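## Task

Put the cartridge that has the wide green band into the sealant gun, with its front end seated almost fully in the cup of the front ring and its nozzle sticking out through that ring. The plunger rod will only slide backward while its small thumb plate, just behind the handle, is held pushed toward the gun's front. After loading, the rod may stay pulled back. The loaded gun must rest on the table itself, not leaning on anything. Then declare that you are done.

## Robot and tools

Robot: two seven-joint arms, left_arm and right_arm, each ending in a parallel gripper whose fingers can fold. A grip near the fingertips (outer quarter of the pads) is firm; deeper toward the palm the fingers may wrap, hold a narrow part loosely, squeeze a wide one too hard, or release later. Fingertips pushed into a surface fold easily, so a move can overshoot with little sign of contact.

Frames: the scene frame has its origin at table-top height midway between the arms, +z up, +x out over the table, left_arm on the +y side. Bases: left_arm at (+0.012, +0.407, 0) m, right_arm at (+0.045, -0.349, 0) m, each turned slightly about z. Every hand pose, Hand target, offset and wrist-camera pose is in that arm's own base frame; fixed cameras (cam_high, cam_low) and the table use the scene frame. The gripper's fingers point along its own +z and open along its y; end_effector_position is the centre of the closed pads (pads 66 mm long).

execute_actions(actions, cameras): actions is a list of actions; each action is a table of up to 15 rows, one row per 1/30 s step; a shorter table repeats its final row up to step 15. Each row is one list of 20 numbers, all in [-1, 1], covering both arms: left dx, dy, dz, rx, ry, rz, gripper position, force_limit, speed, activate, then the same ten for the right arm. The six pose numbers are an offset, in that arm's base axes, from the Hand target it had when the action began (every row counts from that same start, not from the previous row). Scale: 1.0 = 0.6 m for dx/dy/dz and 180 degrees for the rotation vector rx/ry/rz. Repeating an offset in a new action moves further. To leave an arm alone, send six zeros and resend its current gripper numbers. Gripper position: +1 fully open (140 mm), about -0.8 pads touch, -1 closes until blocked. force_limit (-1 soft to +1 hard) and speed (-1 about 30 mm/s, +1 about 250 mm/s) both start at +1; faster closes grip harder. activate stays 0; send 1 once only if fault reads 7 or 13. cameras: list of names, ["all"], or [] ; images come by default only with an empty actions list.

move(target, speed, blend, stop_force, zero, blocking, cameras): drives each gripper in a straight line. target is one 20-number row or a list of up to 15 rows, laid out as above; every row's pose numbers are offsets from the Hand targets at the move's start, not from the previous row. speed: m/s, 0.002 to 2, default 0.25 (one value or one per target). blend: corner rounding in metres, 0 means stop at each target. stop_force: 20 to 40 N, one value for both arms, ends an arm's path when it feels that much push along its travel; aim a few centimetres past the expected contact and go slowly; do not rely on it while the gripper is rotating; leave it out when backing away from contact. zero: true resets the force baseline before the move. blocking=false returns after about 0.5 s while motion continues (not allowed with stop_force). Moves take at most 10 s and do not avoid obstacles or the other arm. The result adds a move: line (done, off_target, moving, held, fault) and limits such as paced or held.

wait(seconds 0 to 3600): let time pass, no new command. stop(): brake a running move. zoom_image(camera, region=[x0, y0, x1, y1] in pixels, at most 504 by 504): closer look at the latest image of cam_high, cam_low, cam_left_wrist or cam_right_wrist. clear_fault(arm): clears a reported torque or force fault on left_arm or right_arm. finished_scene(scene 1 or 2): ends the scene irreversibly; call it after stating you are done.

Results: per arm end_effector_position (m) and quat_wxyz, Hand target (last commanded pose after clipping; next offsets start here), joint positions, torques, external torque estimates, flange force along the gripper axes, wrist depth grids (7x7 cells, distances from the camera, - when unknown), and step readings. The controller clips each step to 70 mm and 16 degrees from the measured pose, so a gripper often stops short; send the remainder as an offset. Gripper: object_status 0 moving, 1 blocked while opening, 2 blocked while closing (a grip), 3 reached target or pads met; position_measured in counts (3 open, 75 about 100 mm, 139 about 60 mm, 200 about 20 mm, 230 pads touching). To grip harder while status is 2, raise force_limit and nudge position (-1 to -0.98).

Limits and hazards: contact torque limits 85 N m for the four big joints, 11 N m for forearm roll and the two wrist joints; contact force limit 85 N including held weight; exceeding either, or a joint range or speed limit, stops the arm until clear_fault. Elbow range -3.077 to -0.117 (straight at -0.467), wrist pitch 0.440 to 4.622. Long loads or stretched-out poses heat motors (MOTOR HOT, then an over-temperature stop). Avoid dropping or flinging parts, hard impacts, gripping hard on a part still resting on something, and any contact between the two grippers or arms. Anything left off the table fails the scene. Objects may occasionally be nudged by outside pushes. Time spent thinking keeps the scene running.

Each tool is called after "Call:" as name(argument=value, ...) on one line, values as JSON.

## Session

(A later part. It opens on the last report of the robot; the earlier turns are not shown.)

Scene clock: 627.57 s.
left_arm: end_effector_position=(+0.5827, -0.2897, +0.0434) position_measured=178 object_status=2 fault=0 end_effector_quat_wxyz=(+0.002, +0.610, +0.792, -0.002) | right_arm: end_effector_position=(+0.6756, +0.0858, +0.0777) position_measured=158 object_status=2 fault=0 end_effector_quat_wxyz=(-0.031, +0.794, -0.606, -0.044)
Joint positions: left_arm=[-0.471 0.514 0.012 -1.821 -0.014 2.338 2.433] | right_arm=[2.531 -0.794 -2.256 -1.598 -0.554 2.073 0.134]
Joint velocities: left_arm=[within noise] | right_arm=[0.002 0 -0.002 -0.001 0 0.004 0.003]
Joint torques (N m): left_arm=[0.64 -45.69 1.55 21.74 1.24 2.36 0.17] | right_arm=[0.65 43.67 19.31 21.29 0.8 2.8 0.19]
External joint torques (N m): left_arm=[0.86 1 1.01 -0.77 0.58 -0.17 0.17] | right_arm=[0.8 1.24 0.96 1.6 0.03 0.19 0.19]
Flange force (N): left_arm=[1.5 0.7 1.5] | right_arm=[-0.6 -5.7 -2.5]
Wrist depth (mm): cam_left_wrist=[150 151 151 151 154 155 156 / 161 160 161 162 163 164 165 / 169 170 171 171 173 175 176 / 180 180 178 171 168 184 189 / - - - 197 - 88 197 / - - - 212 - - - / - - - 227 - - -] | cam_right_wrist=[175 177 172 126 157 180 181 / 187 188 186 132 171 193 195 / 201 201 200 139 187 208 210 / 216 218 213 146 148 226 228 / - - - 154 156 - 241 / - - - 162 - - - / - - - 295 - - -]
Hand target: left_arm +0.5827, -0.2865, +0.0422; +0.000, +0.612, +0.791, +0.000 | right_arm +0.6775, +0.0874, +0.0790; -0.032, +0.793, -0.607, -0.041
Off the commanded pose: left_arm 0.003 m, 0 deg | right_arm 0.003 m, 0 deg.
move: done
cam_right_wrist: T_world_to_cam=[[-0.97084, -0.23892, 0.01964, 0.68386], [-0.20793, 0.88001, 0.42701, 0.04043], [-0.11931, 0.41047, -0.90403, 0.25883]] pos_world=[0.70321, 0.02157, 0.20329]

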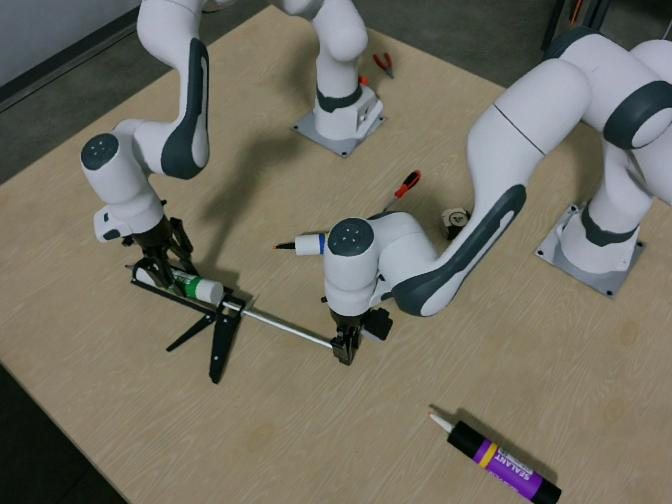

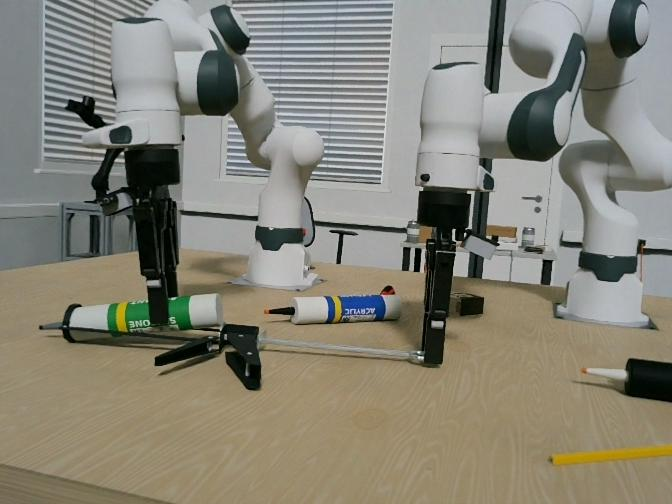

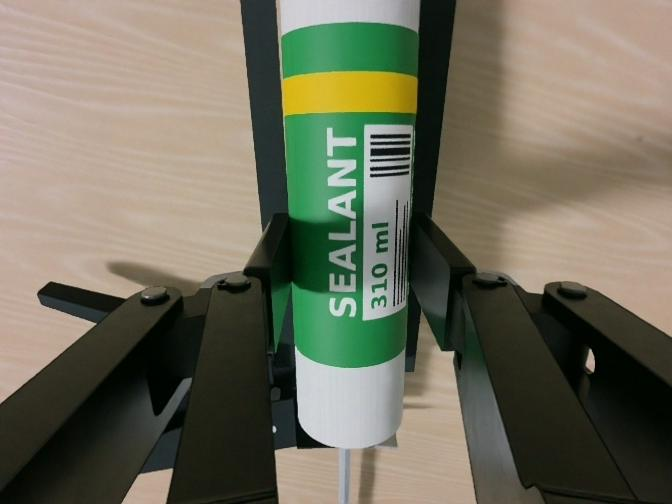

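Call:
move(target=[0,0,0,0,0,0,-1,0,-1,0,0.0045,-0.0169,-0.0015,0,0,0,-1,-0.1,-1,0], speed=0.04, stop_force=25)

Call:
move(target=[0,0,0,0,0,0,-1,0,-1,0,0,0,-0.022,-0.0215,-0.0057,0,-1,-0.1,-1,0], speed=0.04, cameras=["cam_high","cam_low","cam_right_wrist"])

Call:
zoom_image(camera="cam_low", region=[40, 240, 280, 400])

Call:
zoom_image(camera="cam_high", region=[110, 220, 260, 340])

Scene clock: 637.33 s.
left_arm: end_effector_position=(+0.5827, -0.2898, +0.0434) position_measured=178 object_status=2 fault=0 end_effector_quat_wxyz=(+0.002, +0.610, +0.792, -0.002) | right_arm: end_effector_position=(+0.6767, +0.0841, +0.0764) position_measured=158 object_status=2 fault=0 end_effector_quat_wxyz=(-0.031, +0.794, -0.606, -0.045)
Joint positions: left_arm=[-0.471 0.514 0.012 -1.821 -0.014 2.338 2.433] | right_arm=[2.53 -0.798 -2.258 -1.594 -0.554 2.074 0.129]
Joint torques (N m): left_arm=[1.3 -45.29 2.91 20.86 1.27 2.06 0.18] | right_arm=[-3 44.14 17.05 23.79 -0.24 2.71 -0.4]
External joint torques (N m): left_arm=[1.38 1.21 2.26 -1.48 0.61 -0.44 0.18] | right_arm=[-2.72 1.56 -1.24 4.1 -1 0.1 -0.39]
Flange force (N): left_arm=[3.7 -0.2 1.4] | right_arm=[6.3 -10.7 -3.8]
Wrist depth (mm): cam_left_wrist=[150 151 152 152 154 154 155 / 161 160 161 162 162 164 165 / 169 170 171 172 173 174 176 / 180 181 178 172 168 184 188 / - - - 197 - 88 197 / - - - 212 - - - / - - - 227 - - -] | cam_right_wrist=[174 175 173 125 155 178 180 / 186 186 184 131 167 191 192 / 199 200 198 139 185 208 208 / 216 217 212 146 148 223 226 / 204 - 88 154 157 - 240 / - - - 162 - - - / - - - 293 - - -]
Hand target: left_arm +0.5827, -0.2865, +0.0422; +0.000, +0.612, +0.791, +0.000 | right_arm +0.6802, +0.0773, +0.0781; -0.032, +0.793, -0.607, -0.041
Off the commanded pose: left_arm 0.003 m, 0 deg | right_arm 0.008 m, 0 deg.
move: off_target (right_arm)

Scene clock: 638.83 s.
left_arm: end_effector_position=(+0.5828, -0.2898, +0.0435) position_measured=178 object_status=2 fault=0 end_effector_quat_wxyz=(+0.002, +0.610, +0.792, -0.002) | right_arm: end_effector_position=(+0.6757, +0.0846, +0.0618) position_measured=158 object_status=2 fault=0 end_effector_quat_wxyz=(-0.011, +0.797, -0.604, -0.021)
Joint positions: left_arm=[-0.471 0.514 0.012 -1.821 -0.014 2.339 2.433] | right_arm=[2.585 -0.783 -2.311 -1.614 -0.592 2.103 0.166]
Joint velocities: left_arm=[within noise] | right_arm=[0 -0.001 0 -0.001 0 0.004 0.005]
Joint torques (N m): left_arm=[1.27 -45.21 2.44 20.82 1.23 2.02 0.18] | right_arm=[-2.8 46.17 14.73 23.09 -0.64 2.57 0.22]
External joint torques (N m): left_arm=[1.53 1.01 1.94 -1.38 0.57 -0.46 0.18] | right_arm=[-2.74 3.4 -2.55 3.45 -1.33 0.01 0.22]
Flange force (N): left_arm=[3.8 -0.2 1.0] | right_arm=[4.4 -4.1 -3.5]
Wrist depth (mm): cam_left_wrist=[150 151 152 152 154 155 156 / 161 160 161 162 162 164 165 / 169 169 171 172 173 174 176 / 180 180 178 172 141 183 188 / - - - 197 - 88 197 / - - - 213 - - - / - - - 227 - - -] | cam_right_wrist=[166 165 146 122 142 170 171 / 175 177 172 128 154 182 183 / 186 187 184 136 165 192 195 / 199 199 195 146 148 207 209 / - - 97 156 159 - 219 / - - - 168 - - - / - - - 227 - - -]
Hand target: left_arm +0.5827, -0.2865, +0.0422; +0.000, +0.612, +0.791, +0.000 | right_arm +0.6802, +0.0773, +0.0649; -0.011, +0.794, -0.607, -0.014
Off the commanded pose: left_arm 0.004 m, 0 deg | right_arm 0.009 m, 1 deg.
move: off_target (right_arm)
cam_right_wrist: T_world_to_cam=[[-0.96923, -0.24529, 0.02078, 0.68336], [-0.22016, 0.90151, 0.37257, 0.05803], [-0.11012, 0.35653, -0.92777, 0.24472]] pos_world=[0.70205, 0.02806, 0.19122]

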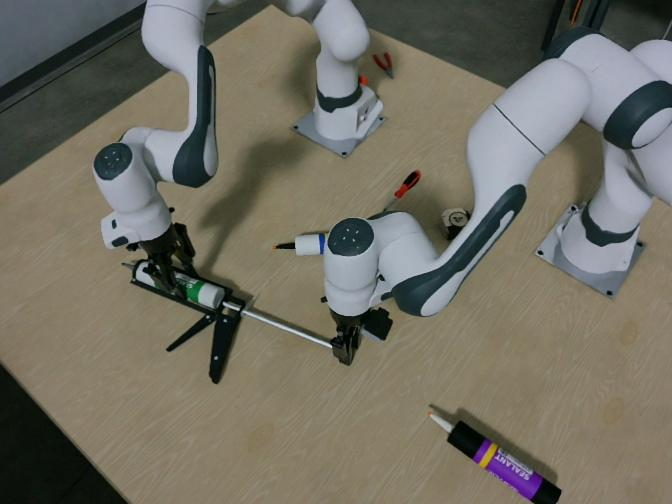

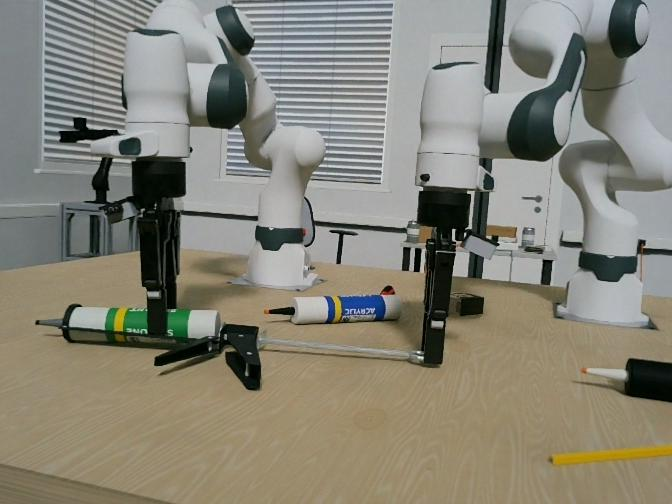

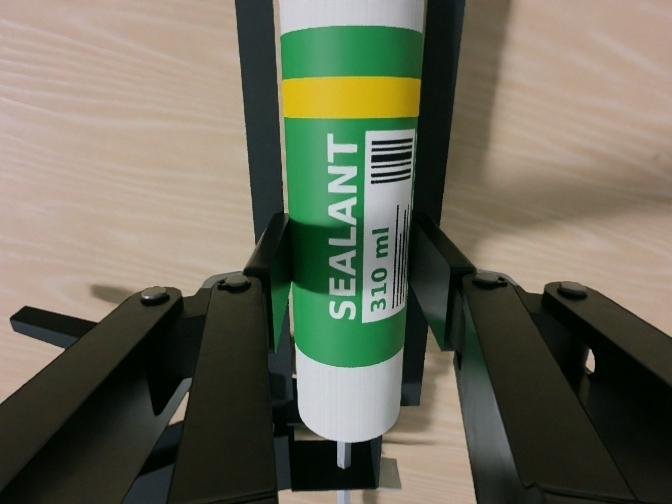

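Scaled by 2.100 from the camera's image (finer frame: 960x720).

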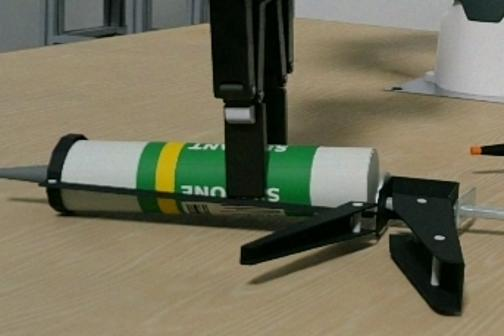

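Scaled by 3.360 from the camera's image (finer frame: 960x720).

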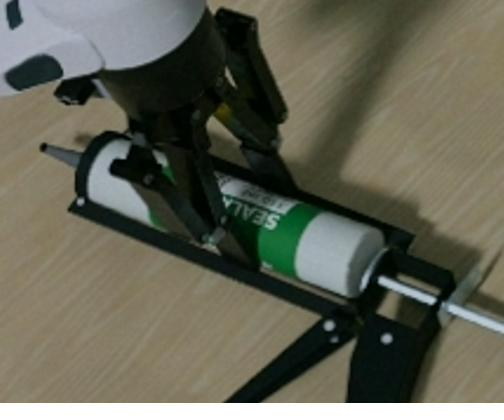

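Call:
move(target=[0,0,0,0,0,0,-1,0,-1,0,0,0,-0.006,-0.0054,-0.0014,0,-1,-0.1,-1,0], speed=0.04)

Call:
move(target=[0,0,0,0,0,0,-1,0,-1,0,0.0128,-0.0483,0,0,0,0,-1,-0.1,-1,0], speed=0.03, stop_force=35, cameras=["cam_high","cam_low","cam_right_wrist"])

Call:
zoom_image(camera="cam_low", region=[20, 240, 260, 400])

Call:
zoom_image(camera="cam_high", region=[110, 220, 260, 340])

Scene clock: 651.73 s.
left_arm: end_effector_position=(+0.5829, -0.2901, +0.0438) position_measured=178 object_status=2 fault=0 end_effector_quat_wxyz=(+0.003, +0.610, +0.792, -0.002) | right_arm: end_effector_position=(+0.6766, +0.0850, +0.0607) position_measured=158 object_status=2 fault=0 end_effector_quat_wxyz=(-0.007, +0.797, -0.604, -0.013)
Joint positions: left_arm=[-0.471 0.513 0.012 -1.821 -0.014 2.339 2.433] | right_arm=[2.602 -0.775 -2.327 -1.618 -0.601 2.11 0.178]
Joint velocities: left_arm=[within noise] | right_arm=[0.002 -0.001 -0.001 0 0 0.003 0.006]
Joint torques (N m): left_arm=[1.45 -44.94 3.07 20.78 1.43 1.97 0.15] | right_arm=[-2.82 44.05 13.12 22.32 -0.83 2.78 0.15]
External joint torques (N m): left_arm=[1.52 1.48 2.42 -1.55 0.77 -0.53 0.15] | right_arm=[-2.58 0.99 -3.74 2.41 -1.49 0.21 0.15]
Flange force (N): left_arm=[3.4 0.3 1.7] | right_arm=[4.8 -6.5 1.8]
Wrist depth (mm): cam_left_wrist=[151 151 152 153 154 155 156 / 161 160 161 162 163 165 166 / 169 170 172 173 173 174 176 / 181 181 178 172 168 184 189 / - - - 197 - 88 198 / - - - 213 - - - / - - - 228 - - -] | cam_right_wrist=[167 166 163 122 143 171 172 / 175 177 174 129 154 181 182 / 186 187 183 137 165 192 194 / 198 199 197 145 148 206 207 / - - - 156 159 - 216 / - - - 167 178 - - / - - - 219 - - -]
Hand target: left_arm +0.5827, -0.2865, +0.0422; +0.000, +0.612, +0.791, +0.000 | right_arm +0.6802, +0.0773, +0.0613; -0.006, +0.794, -0.607, -0.007
Off the commanded pose: left_arm 0.004 m, 0 deg | right_arm 0.009 m, 1 deg.
move: off_target (right_arm)

Scene clock: 654.17 s.
left_arm: end_effector_position=(+0.5849, -0.3012, +0.0474) position_measured=178 object_status=2 fault=0 end_effector_quat_wxyz=(+0.013, +0.614, +0.789, -0.002) | right_arm: end_effector_position=(+0.6822, +0.0730, +0.0604) position_measured=158 object_status=2 fault=0 end_effector_quat_wxyz=(-0.012, +0.799, -0.601, -0.016)
Joint positions: left_arm=[-0.477 0.512 0.004 -1.817 -0.015 2.353 2.432] | right_arm=[2.588 -0.784 -2.333 -1.601 -0.589 2.11 0.139]
Joint torques (N m): left_arm=[5.65 -45.31 7.16 18.43 2.32 -0.13 0.2] | right_arm=[-9.44 46.19 6.5 25.77 -2.75 1.95 -0.36]
External joint torques (N m): left_arm=[5.79 1.14 6.7 -3.99 1.66 -2.69 0.2] | right_arm=[-9.45 2.66 -10.58 5.9 -3.43 -0.64 -0.36]
Flange force (N): left_arm=[13.4 -1.3 -2.6] | right_arm=[16.9 -10.8 1.0]
Wrist depth (mm): cam_left_wrist=[151 153 153 155 157 158 159 / 162 162 163 165 166 168 170 / 171 171 175 176 176 179 181 / 183 183 182 171 168 189 195 / - - - 203 - 88 204 / - - - 218 - - - / - - - 235 - - -] | cam_right_wrist=[166 165 162 122 143 169 170 / 174 177 172 129 154 180 181 / 186 187 183 137 165 191 192 / 198 199 195 145 148 205 206 / - - 97 157 159 - 216 / - - - 167 178 - - / - - - 219 - - -]
Hand target: left_arm +0.5827, -0.2865, +0.0422; +0.000, +0.612, +0.791, +0.000 | right_arm +0.6879, +0.0483, +0.0613; -0.006, +0.794, -0.607, -0.007
Off the commanded pose: left_arm 0.016 m, 1 deg | right_arm 0.025 m, 2 deg.
move: off_target (right_arm)
cam_right_wrist: T_world_to_cam=[[-0.96762, -0.25203, 0.01368, 0.68668], [-0.2297, 0.90176, 0.36616, 0.07739], [-0.10462, 0.35117, -0.93045, 0.24524]] pos_world=[0.70788, 0.01716, 0.19045]

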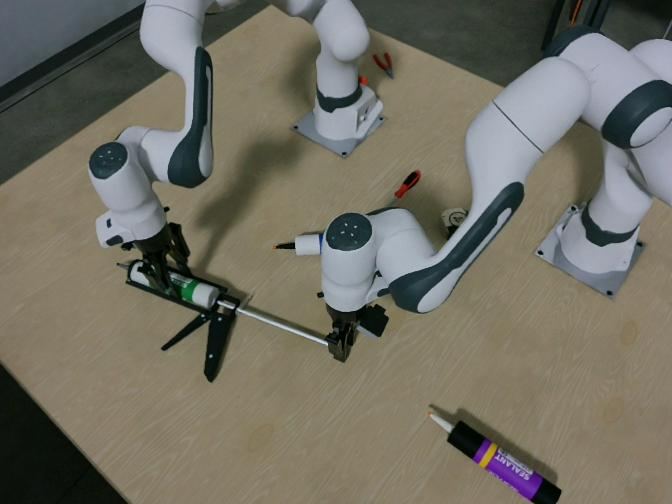

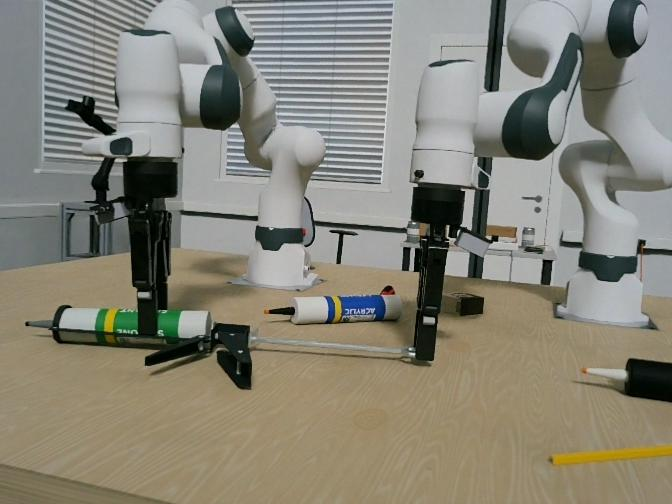

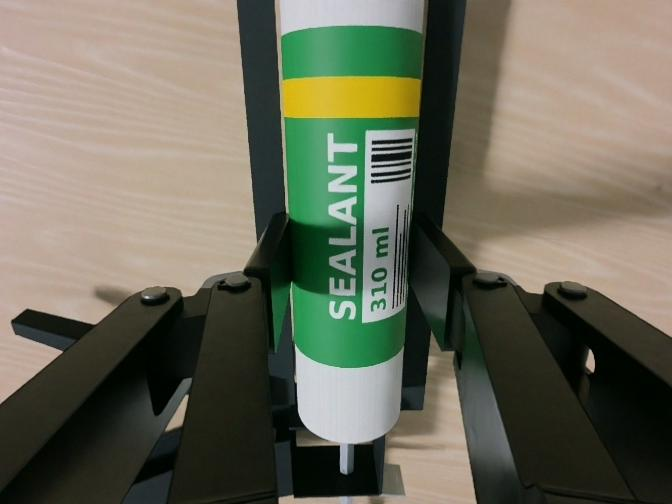

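Scaled by 2.100 from the camera's image (finer frame: 960x720).

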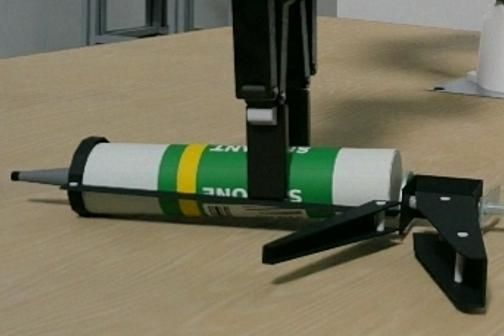

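Scaled by 3.360 from the camera's image (finer frame: 960x720).

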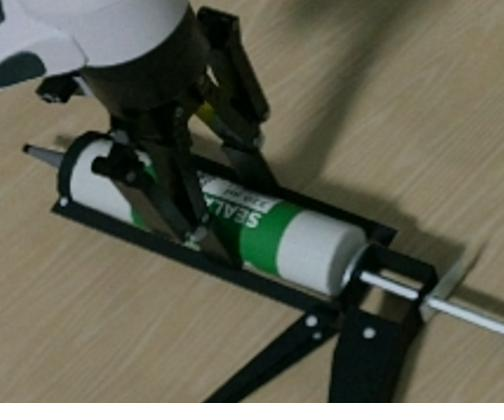

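Call:
move(target=[[0,0,0,0,0,0,-1,0,-1,0,-0.0095,0.042,0,0,0,0,-1,-0.1,-1,0],[0,0,0,0,0,0,-1,0,-1,0,-0.0095,0.042,-0.0015,-0.0134,-0.0035,0,-1,-0.1,-1,0]], speed=0.05)

Call:
move(target=[0,0,0,0,0,0,-1,0,-1,0,0.0118,-0.0483,0,0,0,0,-1,-0.1,-1,0], speed=0.04, stop_force=38, cameras=["cam_high","cam_low","cam_right_wrist"])

Call:
zoom_image(camera="cam_low", region=[20, 240, 260, 400])

Call:
zoom_image(camera="cam_high", region=[110, 220, 260, 340])

Scene clock: 668.23 s.
left_arm: end_effector_position=(+0.5841, -0.2962, +0.0457) position_measured=178 object_status=2 fault=0 end_effector_quat_wxyz=(+0.008, +0.612, +0.791, -0.002) | right_arm: end_effector_position=(+0.6799, +0.0801, +0.0597) position_measured=158 object_status=2 fault=0 end_effector_quat_wxyz=(+0.006, +0.798, -0.603, +0.006)
Joint positions: left_arm=[-0.473 0.513 0.007 -1.818 -0.015 2.347 2.432] | right_arm=[2.65 -0.75 -2.38 -1.62 -0.605 2.122 0.189]
Joint velocities: left_arm=[within noise] | right_arm=[-0.001 0 0.001 -0.002 0 0.002 0.006]
Joint torques (N m): left_arm=[2.83 -44.83 4.1 19.68 1.66 1.2 0.17] | right_arm=[-2.2 44.94 12.27 22.32 -0.46 2.42 0.22]
External joint torques (N m): left_arm=[2.97 1.68 3.59 -2.74 1 -1.33 0.17] | right_arm=[-2.01 1.27 -3.34 1.92 -1.08 -0.14 0.22]
Flange force (N): left_arm=[7.2 -0.8 0.7] | right_arm=[3.6 -4.9 0.7]
Wrist depth (mm): cam_left_wrist=[151 152 153 153 155 157 157 / 162 161 162 163 164 166 167 / 171 171 174 174 175 177 179 / 182 182 180 171 168 188 192 / - - - 200 - 88 200 / - - - 216 - - - / - - - 232 - - -] | cam_right_wrist=[169 168 166 125 146 173 173 / 177 179 174 130 156 182 183 / 186 187 184 139 166 192 193 / 196 196 195 145 148 204 204 / - - - 155 160 - 212 / - - - 164 174 - - / - - - 219 - - -]
Hand target: left_arm +0.5827, -0.2865, +0.0422; +0.000, +0.612, +0.791, +0.000 | right_arm +0.6822, +0.0735, +0.0604; +0.008, +0.794, -0.607, +0.010
Off the commanded pose: left_arm 0.010 m, 1 deg | right_arm 0.007 m, 1 deg.
move: off_target (right_arm)

Scene clock: 670.43 s.
left_arm: end_effector_position=(+0.5848, -0.3032, +0.0476) position_measured=178 object_status=2 fault=0 end_effector_quat_wxyz=(+0.014, +0.615, +0.788, -0.002) | right_arm: end_effector_position=(+0.6833, +0.0722, +0.0601) position_measured=158 object_status=2 fault=0 end_effector_quat_wxyz=(+0.001, +0.800, -0.600, +0.000)
Joint positions: left_arm=[-0.478 0.513 0.003 -1.816 -0.015 2.355 2.432] | right_arm=[2.638 -0.755 -2.384 -1.609 -0.588 2.123 0.151]
Joint torques (N m): left_arm=[6.4 -45.34 7.99 18 2.44 -0.41 0.19] | right_arm=[-11.1 46.05 3.67 26.06 -3.19 1.86 -0.29]
External joint torques (N m): left_arm=[6.27 0.94 7.33 -4.32 1.77 -2.95 0.19] | right_arm=[-11.08 2.07 -12.07 5.66 -3.82 -0.72 -0.29]
Flange force (N): left_arm=[15.0 -2.0 -3.4] | right_arm=[18.7 -9.3 3.0]
Wrist depth (mm): cam_left_wrist=[152 152 154 155 157 158 159 / 163 162 164 165 166 169 170 / 171 171 175 176 177 180 182 / 183 183 182 172 168 190 196 / - - - 202 - 88 205 / - - - 217 - - - / - - - 236 - - -] | cam_right_wrist=[168 168 165 124 146 171 172 / 176 178 174 130 155 182 182 / 186 187 184 139 165 192 194 / 197 198 195 145 148 203 205 / - - 97 155 160 - 214 / - - - 165 176 - - / - - - 220 - - -]
Hand target: left_arm +0.5827, -0.2865, +0.0422; +0.000, +0.612, +0.791, +0.000 | right_arm +0.6893, +0.0445, +0.0604; +0.008, +0.794, -0.607, +0.010
Off the commanded pose: left_arm 0.018 m, 2 deg | right_arm 0.028 m, 2 deg.
move: off_target (right_arm)
cam_right_wrist: T_world_to_cam=[[-0.96698, -0.25453, 0.01246, 0.6873], [-0.23662, 0.91494, 0.32694, 0.08453], [-0.09462, 0.31319, -0.94496, 0.24208]] pos_world=[0.70751, 0.02178, 0.19255]

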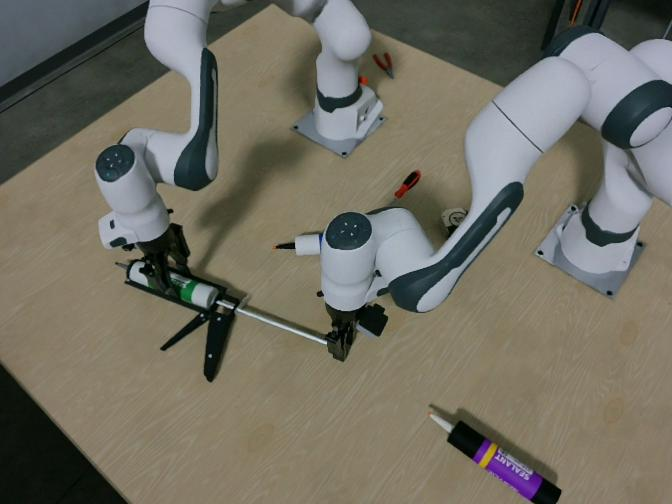

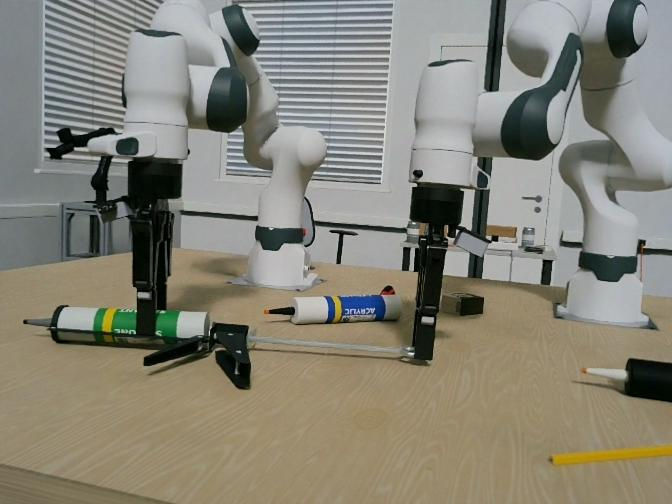

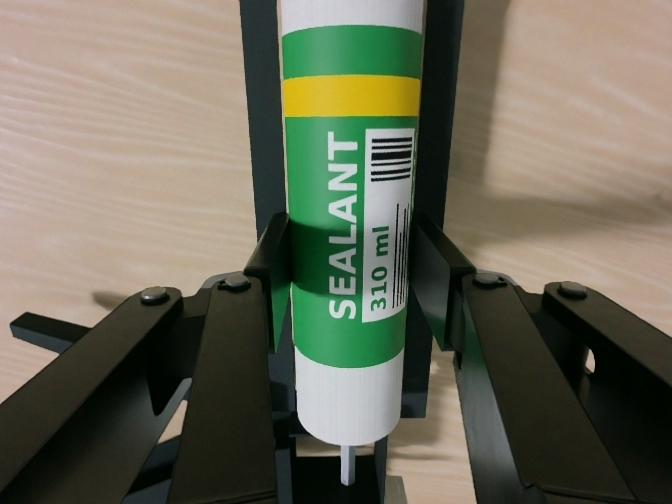

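Scaled by 2.100 from the camera's image (finer frame: 960x720).

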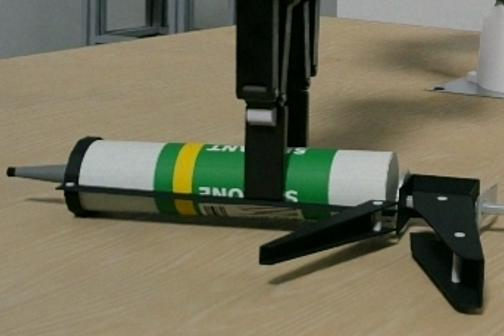

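Scaled by 3.360 from the camera's image (finer frame: 960x720).

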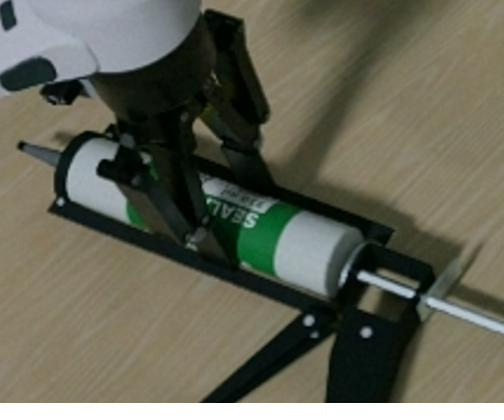

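Call:
move(target=[[0,0,0,0,0,0,-1,0,-1,0,-0.003,0.013,0,0,0,0,-1,-0.1,-1,0],[0,0,0,0,0,0,-1,0,-1,0,-0.004,0.013,0.007,0,0,-0.004,-1,-0.1,-1,0],[0,0,0,0,0,0,-1,0,-1,0,-0.006,0.012,0.007,-0.008,-0.002,-0.009,-1,-0.1,-1,0],[0,0,0,0,0,0,-1,0,-1,0,-0.003,0.012,0.011,-0.008,-0.002,0,-1,-0.1,-1,0],[0,0,0,0,0,0,-1,0,-1,0,-0.001,0.012,0.004,0.004,0.001,0.006,-1,-0.1,-1,0]], speed=0.02, blend=0.002, cameras=["cam_high","cam_low","cam_right_wrist"])

Call:
zoom_image(camera="cam_low", region=[20, 240, 260, 400])

Call:
zoom_image(camera="cam_high", region=[110, 220, 260, 340])

Scene clock: 705.70 s.
left_arm: end_effector_position=(+0.5848, -0.3032, +0.0476) position_measured=178 object_status=2 fault=0 end_effector_quat_wxyz=(+0.014, +0.615, +0.788, -0.002) | right_arm: end_effector_position=(+0.6825, +0.0718, +0.0604) position_measured=158 object_status=2 fault=0 end_effector_quat_wxyz=(+0.001, +0.803, -0.596, -0.003)
Joint positions: left_arm=[-0.478 0.513 0.003 -1.816 -0.015 2.355 2.432] | right_arm=[2.653 -0.745 -2.408 -1.608 -0.56 2.126 0.126]
Joint velocities: left_arm=[within noise] | right_arm=[0 -0.001 0 -0.001 0 0 -0.005]
Joint torques (N m): left_arm=[5.81 -45.1 7.2 18.64 2.44 -0.01 0.21] | right_arm=[-8.09 47.25 8.29 27.1 -2.12 2.4 -0.58]
External joint torques (N m): left_arm=[5.88 1.27 6.7 -3.7 1.78 -2.55 0.21] | right_arm=[-7.98 3.08 -6.85 6.51 -2.76 -0.16 -0.58]
Flange force (N): left_arm=[12.6 -0.2 -2.2] | right_arm=[15.1 -12.5 -2.4]
Wrist depth (mm): cam_left_wrist=[152 152 153 155 156 158 159 / 162 162 163 165 166 169 169 / 171 172 175 176 177 180 181 / 183 184 182 172 169 189 195 / - - - 203 - 88 205 / - - - 217 - - - / - - - 236 - - -] | cam_right_wrist=[168 167 165 124 145 171 173 / 175 178 173 130 155 182 182 / 186 187 184 139 165 192 194 / 197 197 194 146 148 204 205 / - - 97 156 161 - 214 / - - - 165 177 - - / - - - 216 - - -]
Hand target: left_arm +0.5827, -0.2865, +0.0422; +0.000, +0.612, +0.791, +0.000 | right_arm +0.6887, +0.0517, +0.0628; +0.004, +0.800, -0.600, +0.005
Off the commanded pose: left_arm 0.018 m, 2 deg | right_arm 0.021 m, 1 deg.
move: off_target (right_arm)
cam_right_wrist: T_world_to_cam=[[-0.96481, -0.26244, 0.01626, 0.68532], [-0.24247, 0.9119, 0.33114, 0.08862], [-0.10173, 0.31554, -0.94344, 0.24699]] pos_world=[0.70782, 0.02111, 0.19254]

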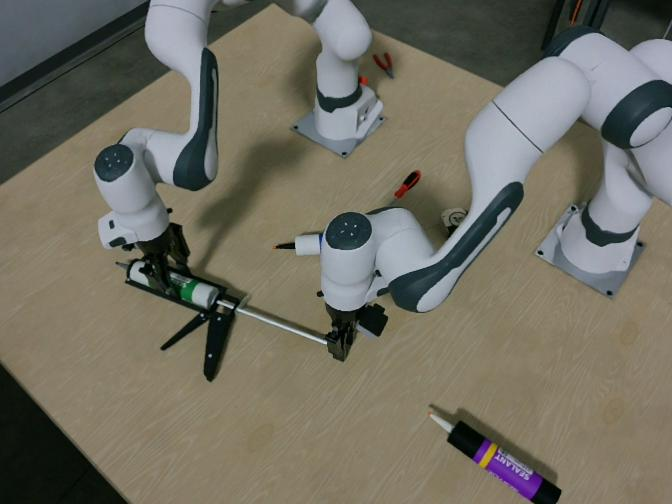

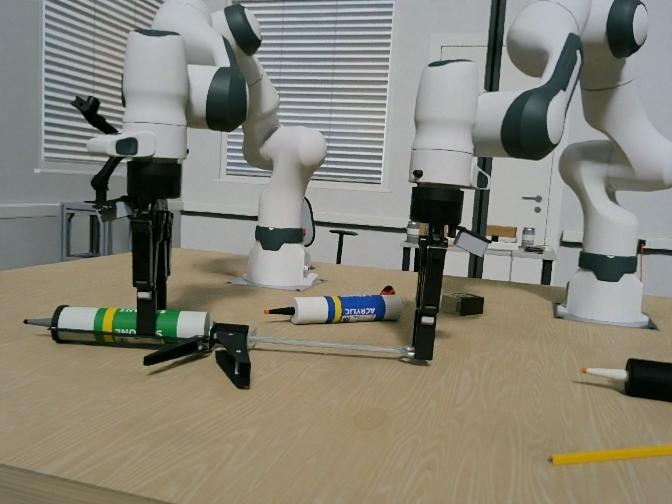

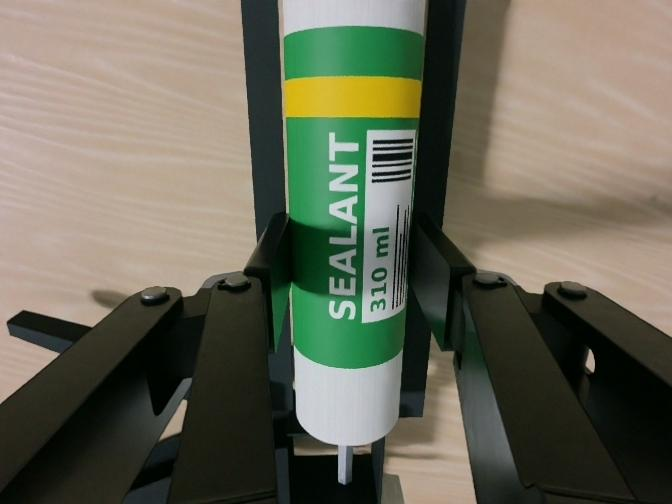

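Scaled by 2.100 from the camera's image (finer frame: 960x720).

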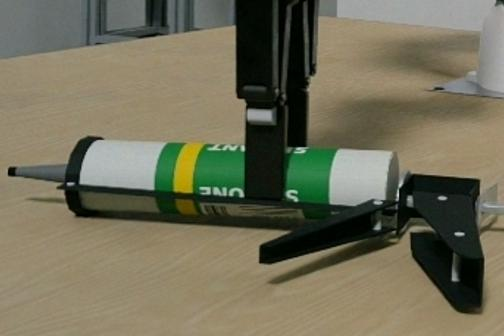

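Scaled by 3.360 from the camera's image (finer frame: 960x720).

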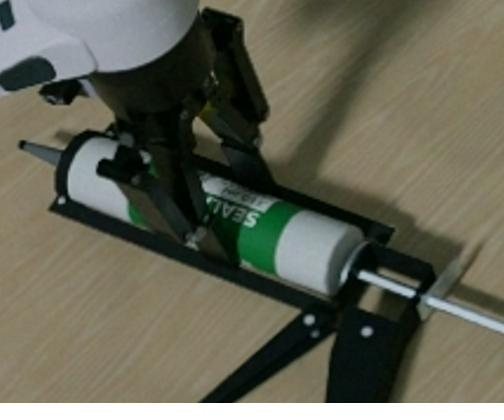

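Call:
move(target=[[0,0,0,0,0,0,-1,0,-1,0,-0.008,0.031,0,0,0,0,-1,-0.1,-1,0],[0,0,0,0,0,0,-1,0,-1,0,-0.008,0.031,0,0,0,0,0.0,-0.1,-1,0],[0,0,0,0,0,0,-1,0,-1,0,-0.008,0.031,0.2,0,0,0,0.0,-0.1,0,0]], speed=0.15, cameras=["cam_high","cam_low","cam_right_wrist"])

Call:
zoom_image(camera="cam_low", region=[20, 280, 260, 380])

Call:
zoom_image(camera="cam_high", region=[110, 240, 250, 330])

Call:
zoom_image(camera="cam_right_wrist", region=[200, 0, 500, 504])

Scene clock: 742.90 s.
left_arm: end_effector_position=(+0.5835, -0.2927, +0.0449) position_measured=178 object_status=2 fault=0 end_effector_quat_wxyz=(+0.005, +0.611, +0.791, -0.002) | right_arm: end_effector_position=(+0.6848, +0.0706, +0.1838) position_measured=129 object_status=3 fault=0 end_effector_quat_wxyz=(+0.003, +0.800, -0.601, +0.008)
Joint positions: left_arm=[-0.471 0.513 0.009 -1.819 -0.014 2.342 2.433] | right_arm=[2.627 -0.6 -2.332 -1.509 -0.467 1.918 0.084]
Joint torques (N m): left_arm=[1.38 -45.2 2.86 21.03 1.46 1.99 0.11] | right_arm=[-0.25 40.83 13.64 24.28 0.94 2.19 -0.17]
External joint torques (N m): left_arm=[1.26 1.14 2.1 -1.28 0.8 -0.52 0.11] | right_arm=[-0.14 -0.46 0.43 1.69 0.26 -0.4 -0.17]
Flange force (N): left_arm=[2.8 0.1 1.1] | right_arm=[2.1 -10.1 -3.3]
Wrist depth (mm): cam_left_wrist=[151 151 153 152 155 156 157 / 161 160 162 163 164 166 167 / 170 170 173 173 174 176 178 / 181 182 179 171 170 185 190 / - - - 198 - 88 199 / - - - 215 - - - / - - - 230 - - -] | cam_right_wrist=[275 277 277 240 278 282 283 / 289 292 292 252 295 297 297 / 305 305 306 268 310 313 313 / 322 320 160 285 295 328 335 / - - 314 315 349 - 92 / - - 369 370 374 - - / - - 396 398 401 - -]
Hand target: left_arm +0.5827, -0.2865, +0.0422; +0.000, +0.612, +0.791, +0.000 | right_arm +0.6839, +0.0703, +0.1828; +0.004, +0.800, -0.600, +0.005
Off the commanded pose: left_arm 0.007 m, 1 deg | right_arm 0.001 m, 0 deg.
move: done; target 2's new numbers were sent with right_arm's hand 0.010 m and 1 deg from that target
cam_right_wrist: T_world_to_cam=[[-0.96763, -0.25227, 0.00729, 0.68804], [-0.23748, 0.91993, 0.31199, 0.04892], [-0.08541, 0.30016, -0.95006, 0.35522]] pos_world=[0.70773, 0.02195, 0.3172]

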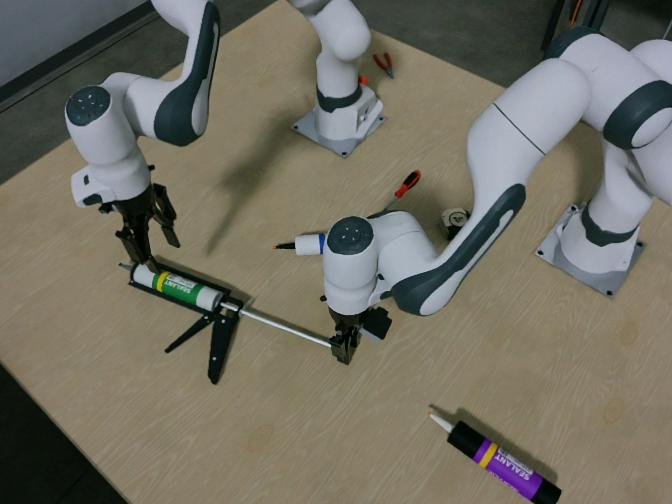

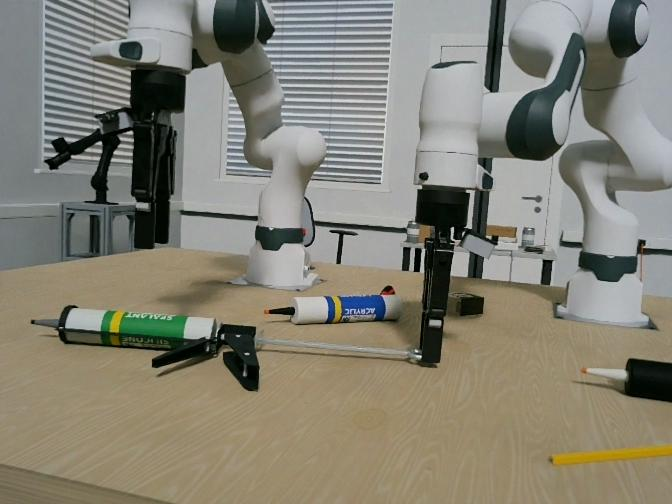

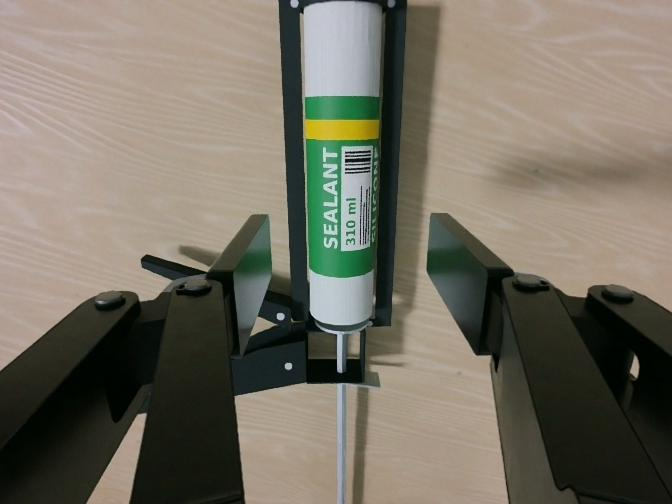

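Scaled by 2.100 from the camera's image (finer frame: 960x720).

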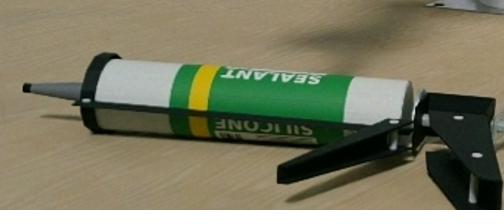

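Scaled by 3.600 from the camera's image (finer frame: 960x720).

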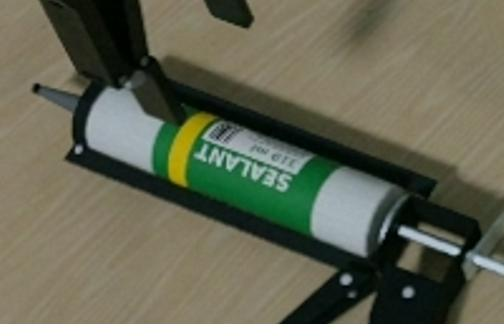

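Scaled by 1.000.

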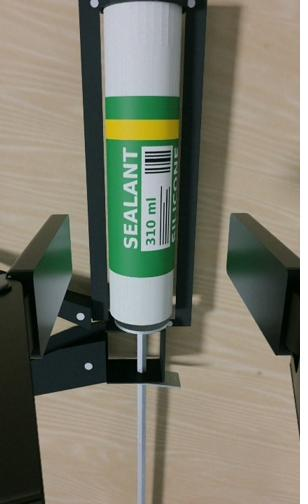

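Call:
move(target=[[0,0,0,0,0,0,-1,0,-1,0,-0.012,0.045,0,0,0,0,0.2,-0.1,0,0],[0,0,0,0,0,0,-1,0,-1,0,-0.012,0.045,-0.2013,0,0,0,0.2,-0.1,-1,0],[0,0,0,0,0,0,-1,0,-1,0,-0.012,0.045,-0.2013,0,0,0,-1,-0.1,-1,0],[0,0,0,0,0,0,-1,0,-1,0,-0.012,0.045,-0.192,-0.0107,-0.003,0,-1,-0.1,-1,0]], speed=0.15)

Call:
move(target=[0,0,0,0,0,0,-1,0,-1,0,0.0142,-0.054,0,0,0,0,-1,-0.1,-1,0], speed=0.03, stop_force=38, cameras=["cam_high","cam_low","cam_right_wrist"])

Call:
zoom_image(camera="cam_low", region=[0, 280, 240, 380])

Call:
zoom_image(camera="cam_high", region=[110, 240, 250, 330])

Scene clock: 786.67 s.
left_arm: end_effector_position=(+0.5830, -0.2916, +0.0444) position_measured=178 object_status=2 fault=0 end_effector_quat_wxyz=(+0.004, +0.611, +0.792, -0.002) | right_arm: end_effector_position=(+0.6749, +0.0996, +0.0643) position_measured=160 object_status=2 fault=0 end_effector_quat_wxyz=(+0.013, +0.802, -0.597, +0.015)
Joint positions: left_arm=[-0.471 0.513 0.01 -1.82 -0.014 2.34 2.433] | right_arm=[2.726 -0.707 -2.438 -1.637 -0.57 2.135 0.197]
Joint velocities: left_arm=[within noise] | right_arm=[-0.001 0.002 0 0 0 0 0.006]
Joint torques (N m): left_arm=[1.12 -45.84 2.47 21.6 1.38 2.19 0.12] | right_arm=[-0.52 46.8 13.44 23.32 0.26 2.31 0.33]
External joint torques (N m): left_arm=[1.18 0.29 1.85 -0.58 0.73 -0.29 0.12] | right_arm=[-0.3 3.08 -0.51 2.37 -0.34 -0.22 0.33]
Flange force (N): left_arm=[2.4 0.4 0.0] | right_arm=[0.7 -3.4 -4.6]
Wrist depth (mm): cam_left_wrist=[151 151 153 153 155 155 156 / 161 161 162 163 163 165 166 / 170 171 172 173 174 175 176 / 181 182 179 171 171 186 189 / - - - 198 - 88 198 / - - - 214 - - - / - - - 229 - - -] | cam_right_wrist=[173 174 171 131 154 177 180 / 182 182 182 137 163 187 189 / 191 191 190 145 174 197 199 / 201 202 198 153 154 207 209 / - - 97 162 167 - 217 / - - - 175 - - 79 / - - - 213 - - -]
Hand target: left_arm +0.5827, -0.2865, +0.0422; +0.000, +0.612, +0.791, +0.000 | right_arm +0.6767, +0.0973, +0.0676; +0.014, +0.800, -0.600, +0.019
Off the commanded pose: left_arm 0.006 m, 1 deg | right_arm 0.004 m, 1 deg.
move: off_target (right_arm)

Scene clock: 789.03 s.
left_arm: end_effector_position=(+0.5845, -0.2990, +0.0466) position_measured=178 object_status=2 fault=0 end_effector_quat_wxyz=(+0.010, +0.614, +0.789, -0.002) | right_arm: end_effector_position=(+0.6822, +0.0798, +0.0668) position_measured=164 object_status=2 fault=0 end_effector_quat_wxyz=(+0.009, +0.802, -0.598, +0.014)
Joint positions: left_arm=[-0.476 0.513 0.006 -1.817 -0.014 2.35 2.433] | right_arm=[2.7 -0.711 -2.441 -1.622 -0.561 2.134 0.158]
Joint torques (N m): left_arm=[4.28 -45.37 5.7 19.39 2.06 0.6 0.15] | right_arm=[-5.52 45.65 7.87 24.91 -1.71 2.01 -0.41]
External joint torques (N m): left_arm=[4.33 0.88 5.13 -2.89 1.4 -1.92 0.15] | right_arm=[-5.51 1.5 -6.25 3.88 -2.31 -0.56 -0.41]
Flange force (N): left_arm=[9.8 -0.8 -1.7] | right_arm=[10.4 -10.1 0.6]
Wrist depth (mm): cam_left_wrist=[151 151 153 154 156 157 158 / 162 161 163 165 166 167 169 / 171 172 174 175 176 178 181 / 182 183 181 172 171 188 194 / - - - 202 - 88 202 / - - - 217 - - - / - - - 234 - - -] | cam_right_wrist=[175 177 173 136 153 180 180 / 184 185 182 143 165 189 190 / 193 195 193 151 175 198 200 / 204 206 201 158 164 209 211 / - - 88 168 139 - 218 / - - - 183 - - - / - - - 223 - - -]
Hand target: left_arm +0.5827, -0.2865, +0.0422; +0.000, +0.612, +0.791, +0.000 | right_arm +0.6852, +0.0649, +0.0676; +0.014, +0.800, -0.600, +0.019
Off the commanded pose: left_arm 0.013 m, 1 deg | right_arm 0.015 m, 1 deg.
move: off_target (right_arm)
cam_right_wrist: T_world_to_cam=[[-0.96593, -0.25862, 0.00946, 0.68789], [-0.24433, 0.92337, 0.29612, 0.08179], [-0.08532, 0.28371, -0.9551, 0.24266]] pos_world=[0.70515, 0.03353, 0.20103]

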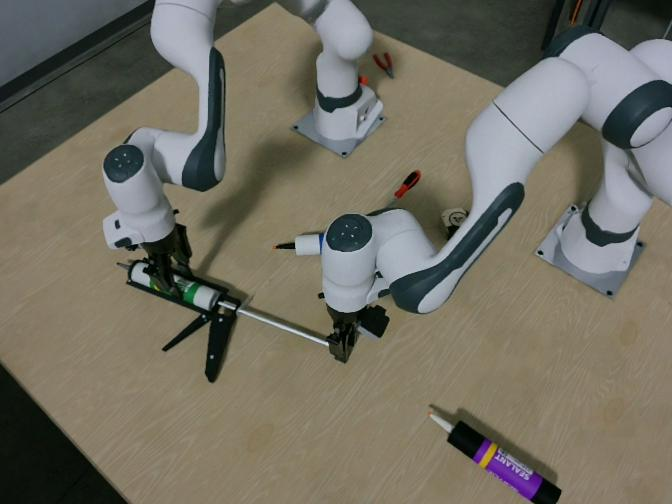

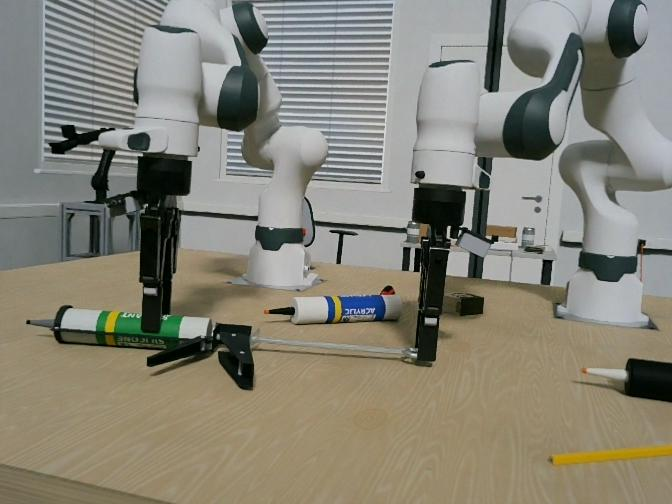

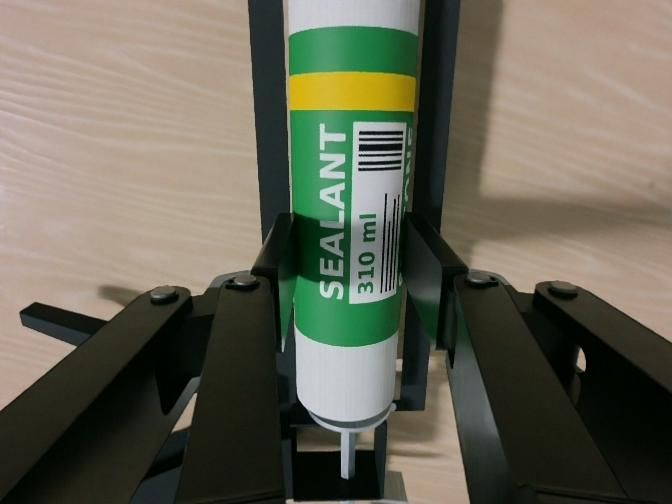

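Scaled by 2.100 from the camera's image (finer frame: 960x720).

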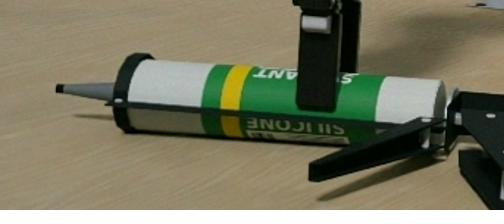

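Scaled by 3.600 from the camera's image (finer frame: 960x720).

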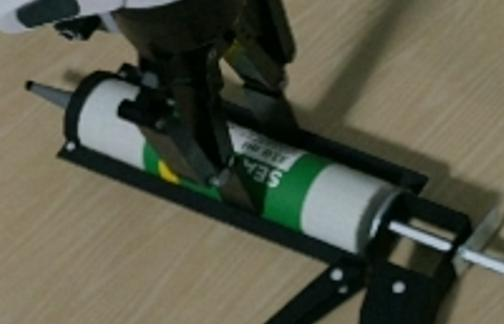

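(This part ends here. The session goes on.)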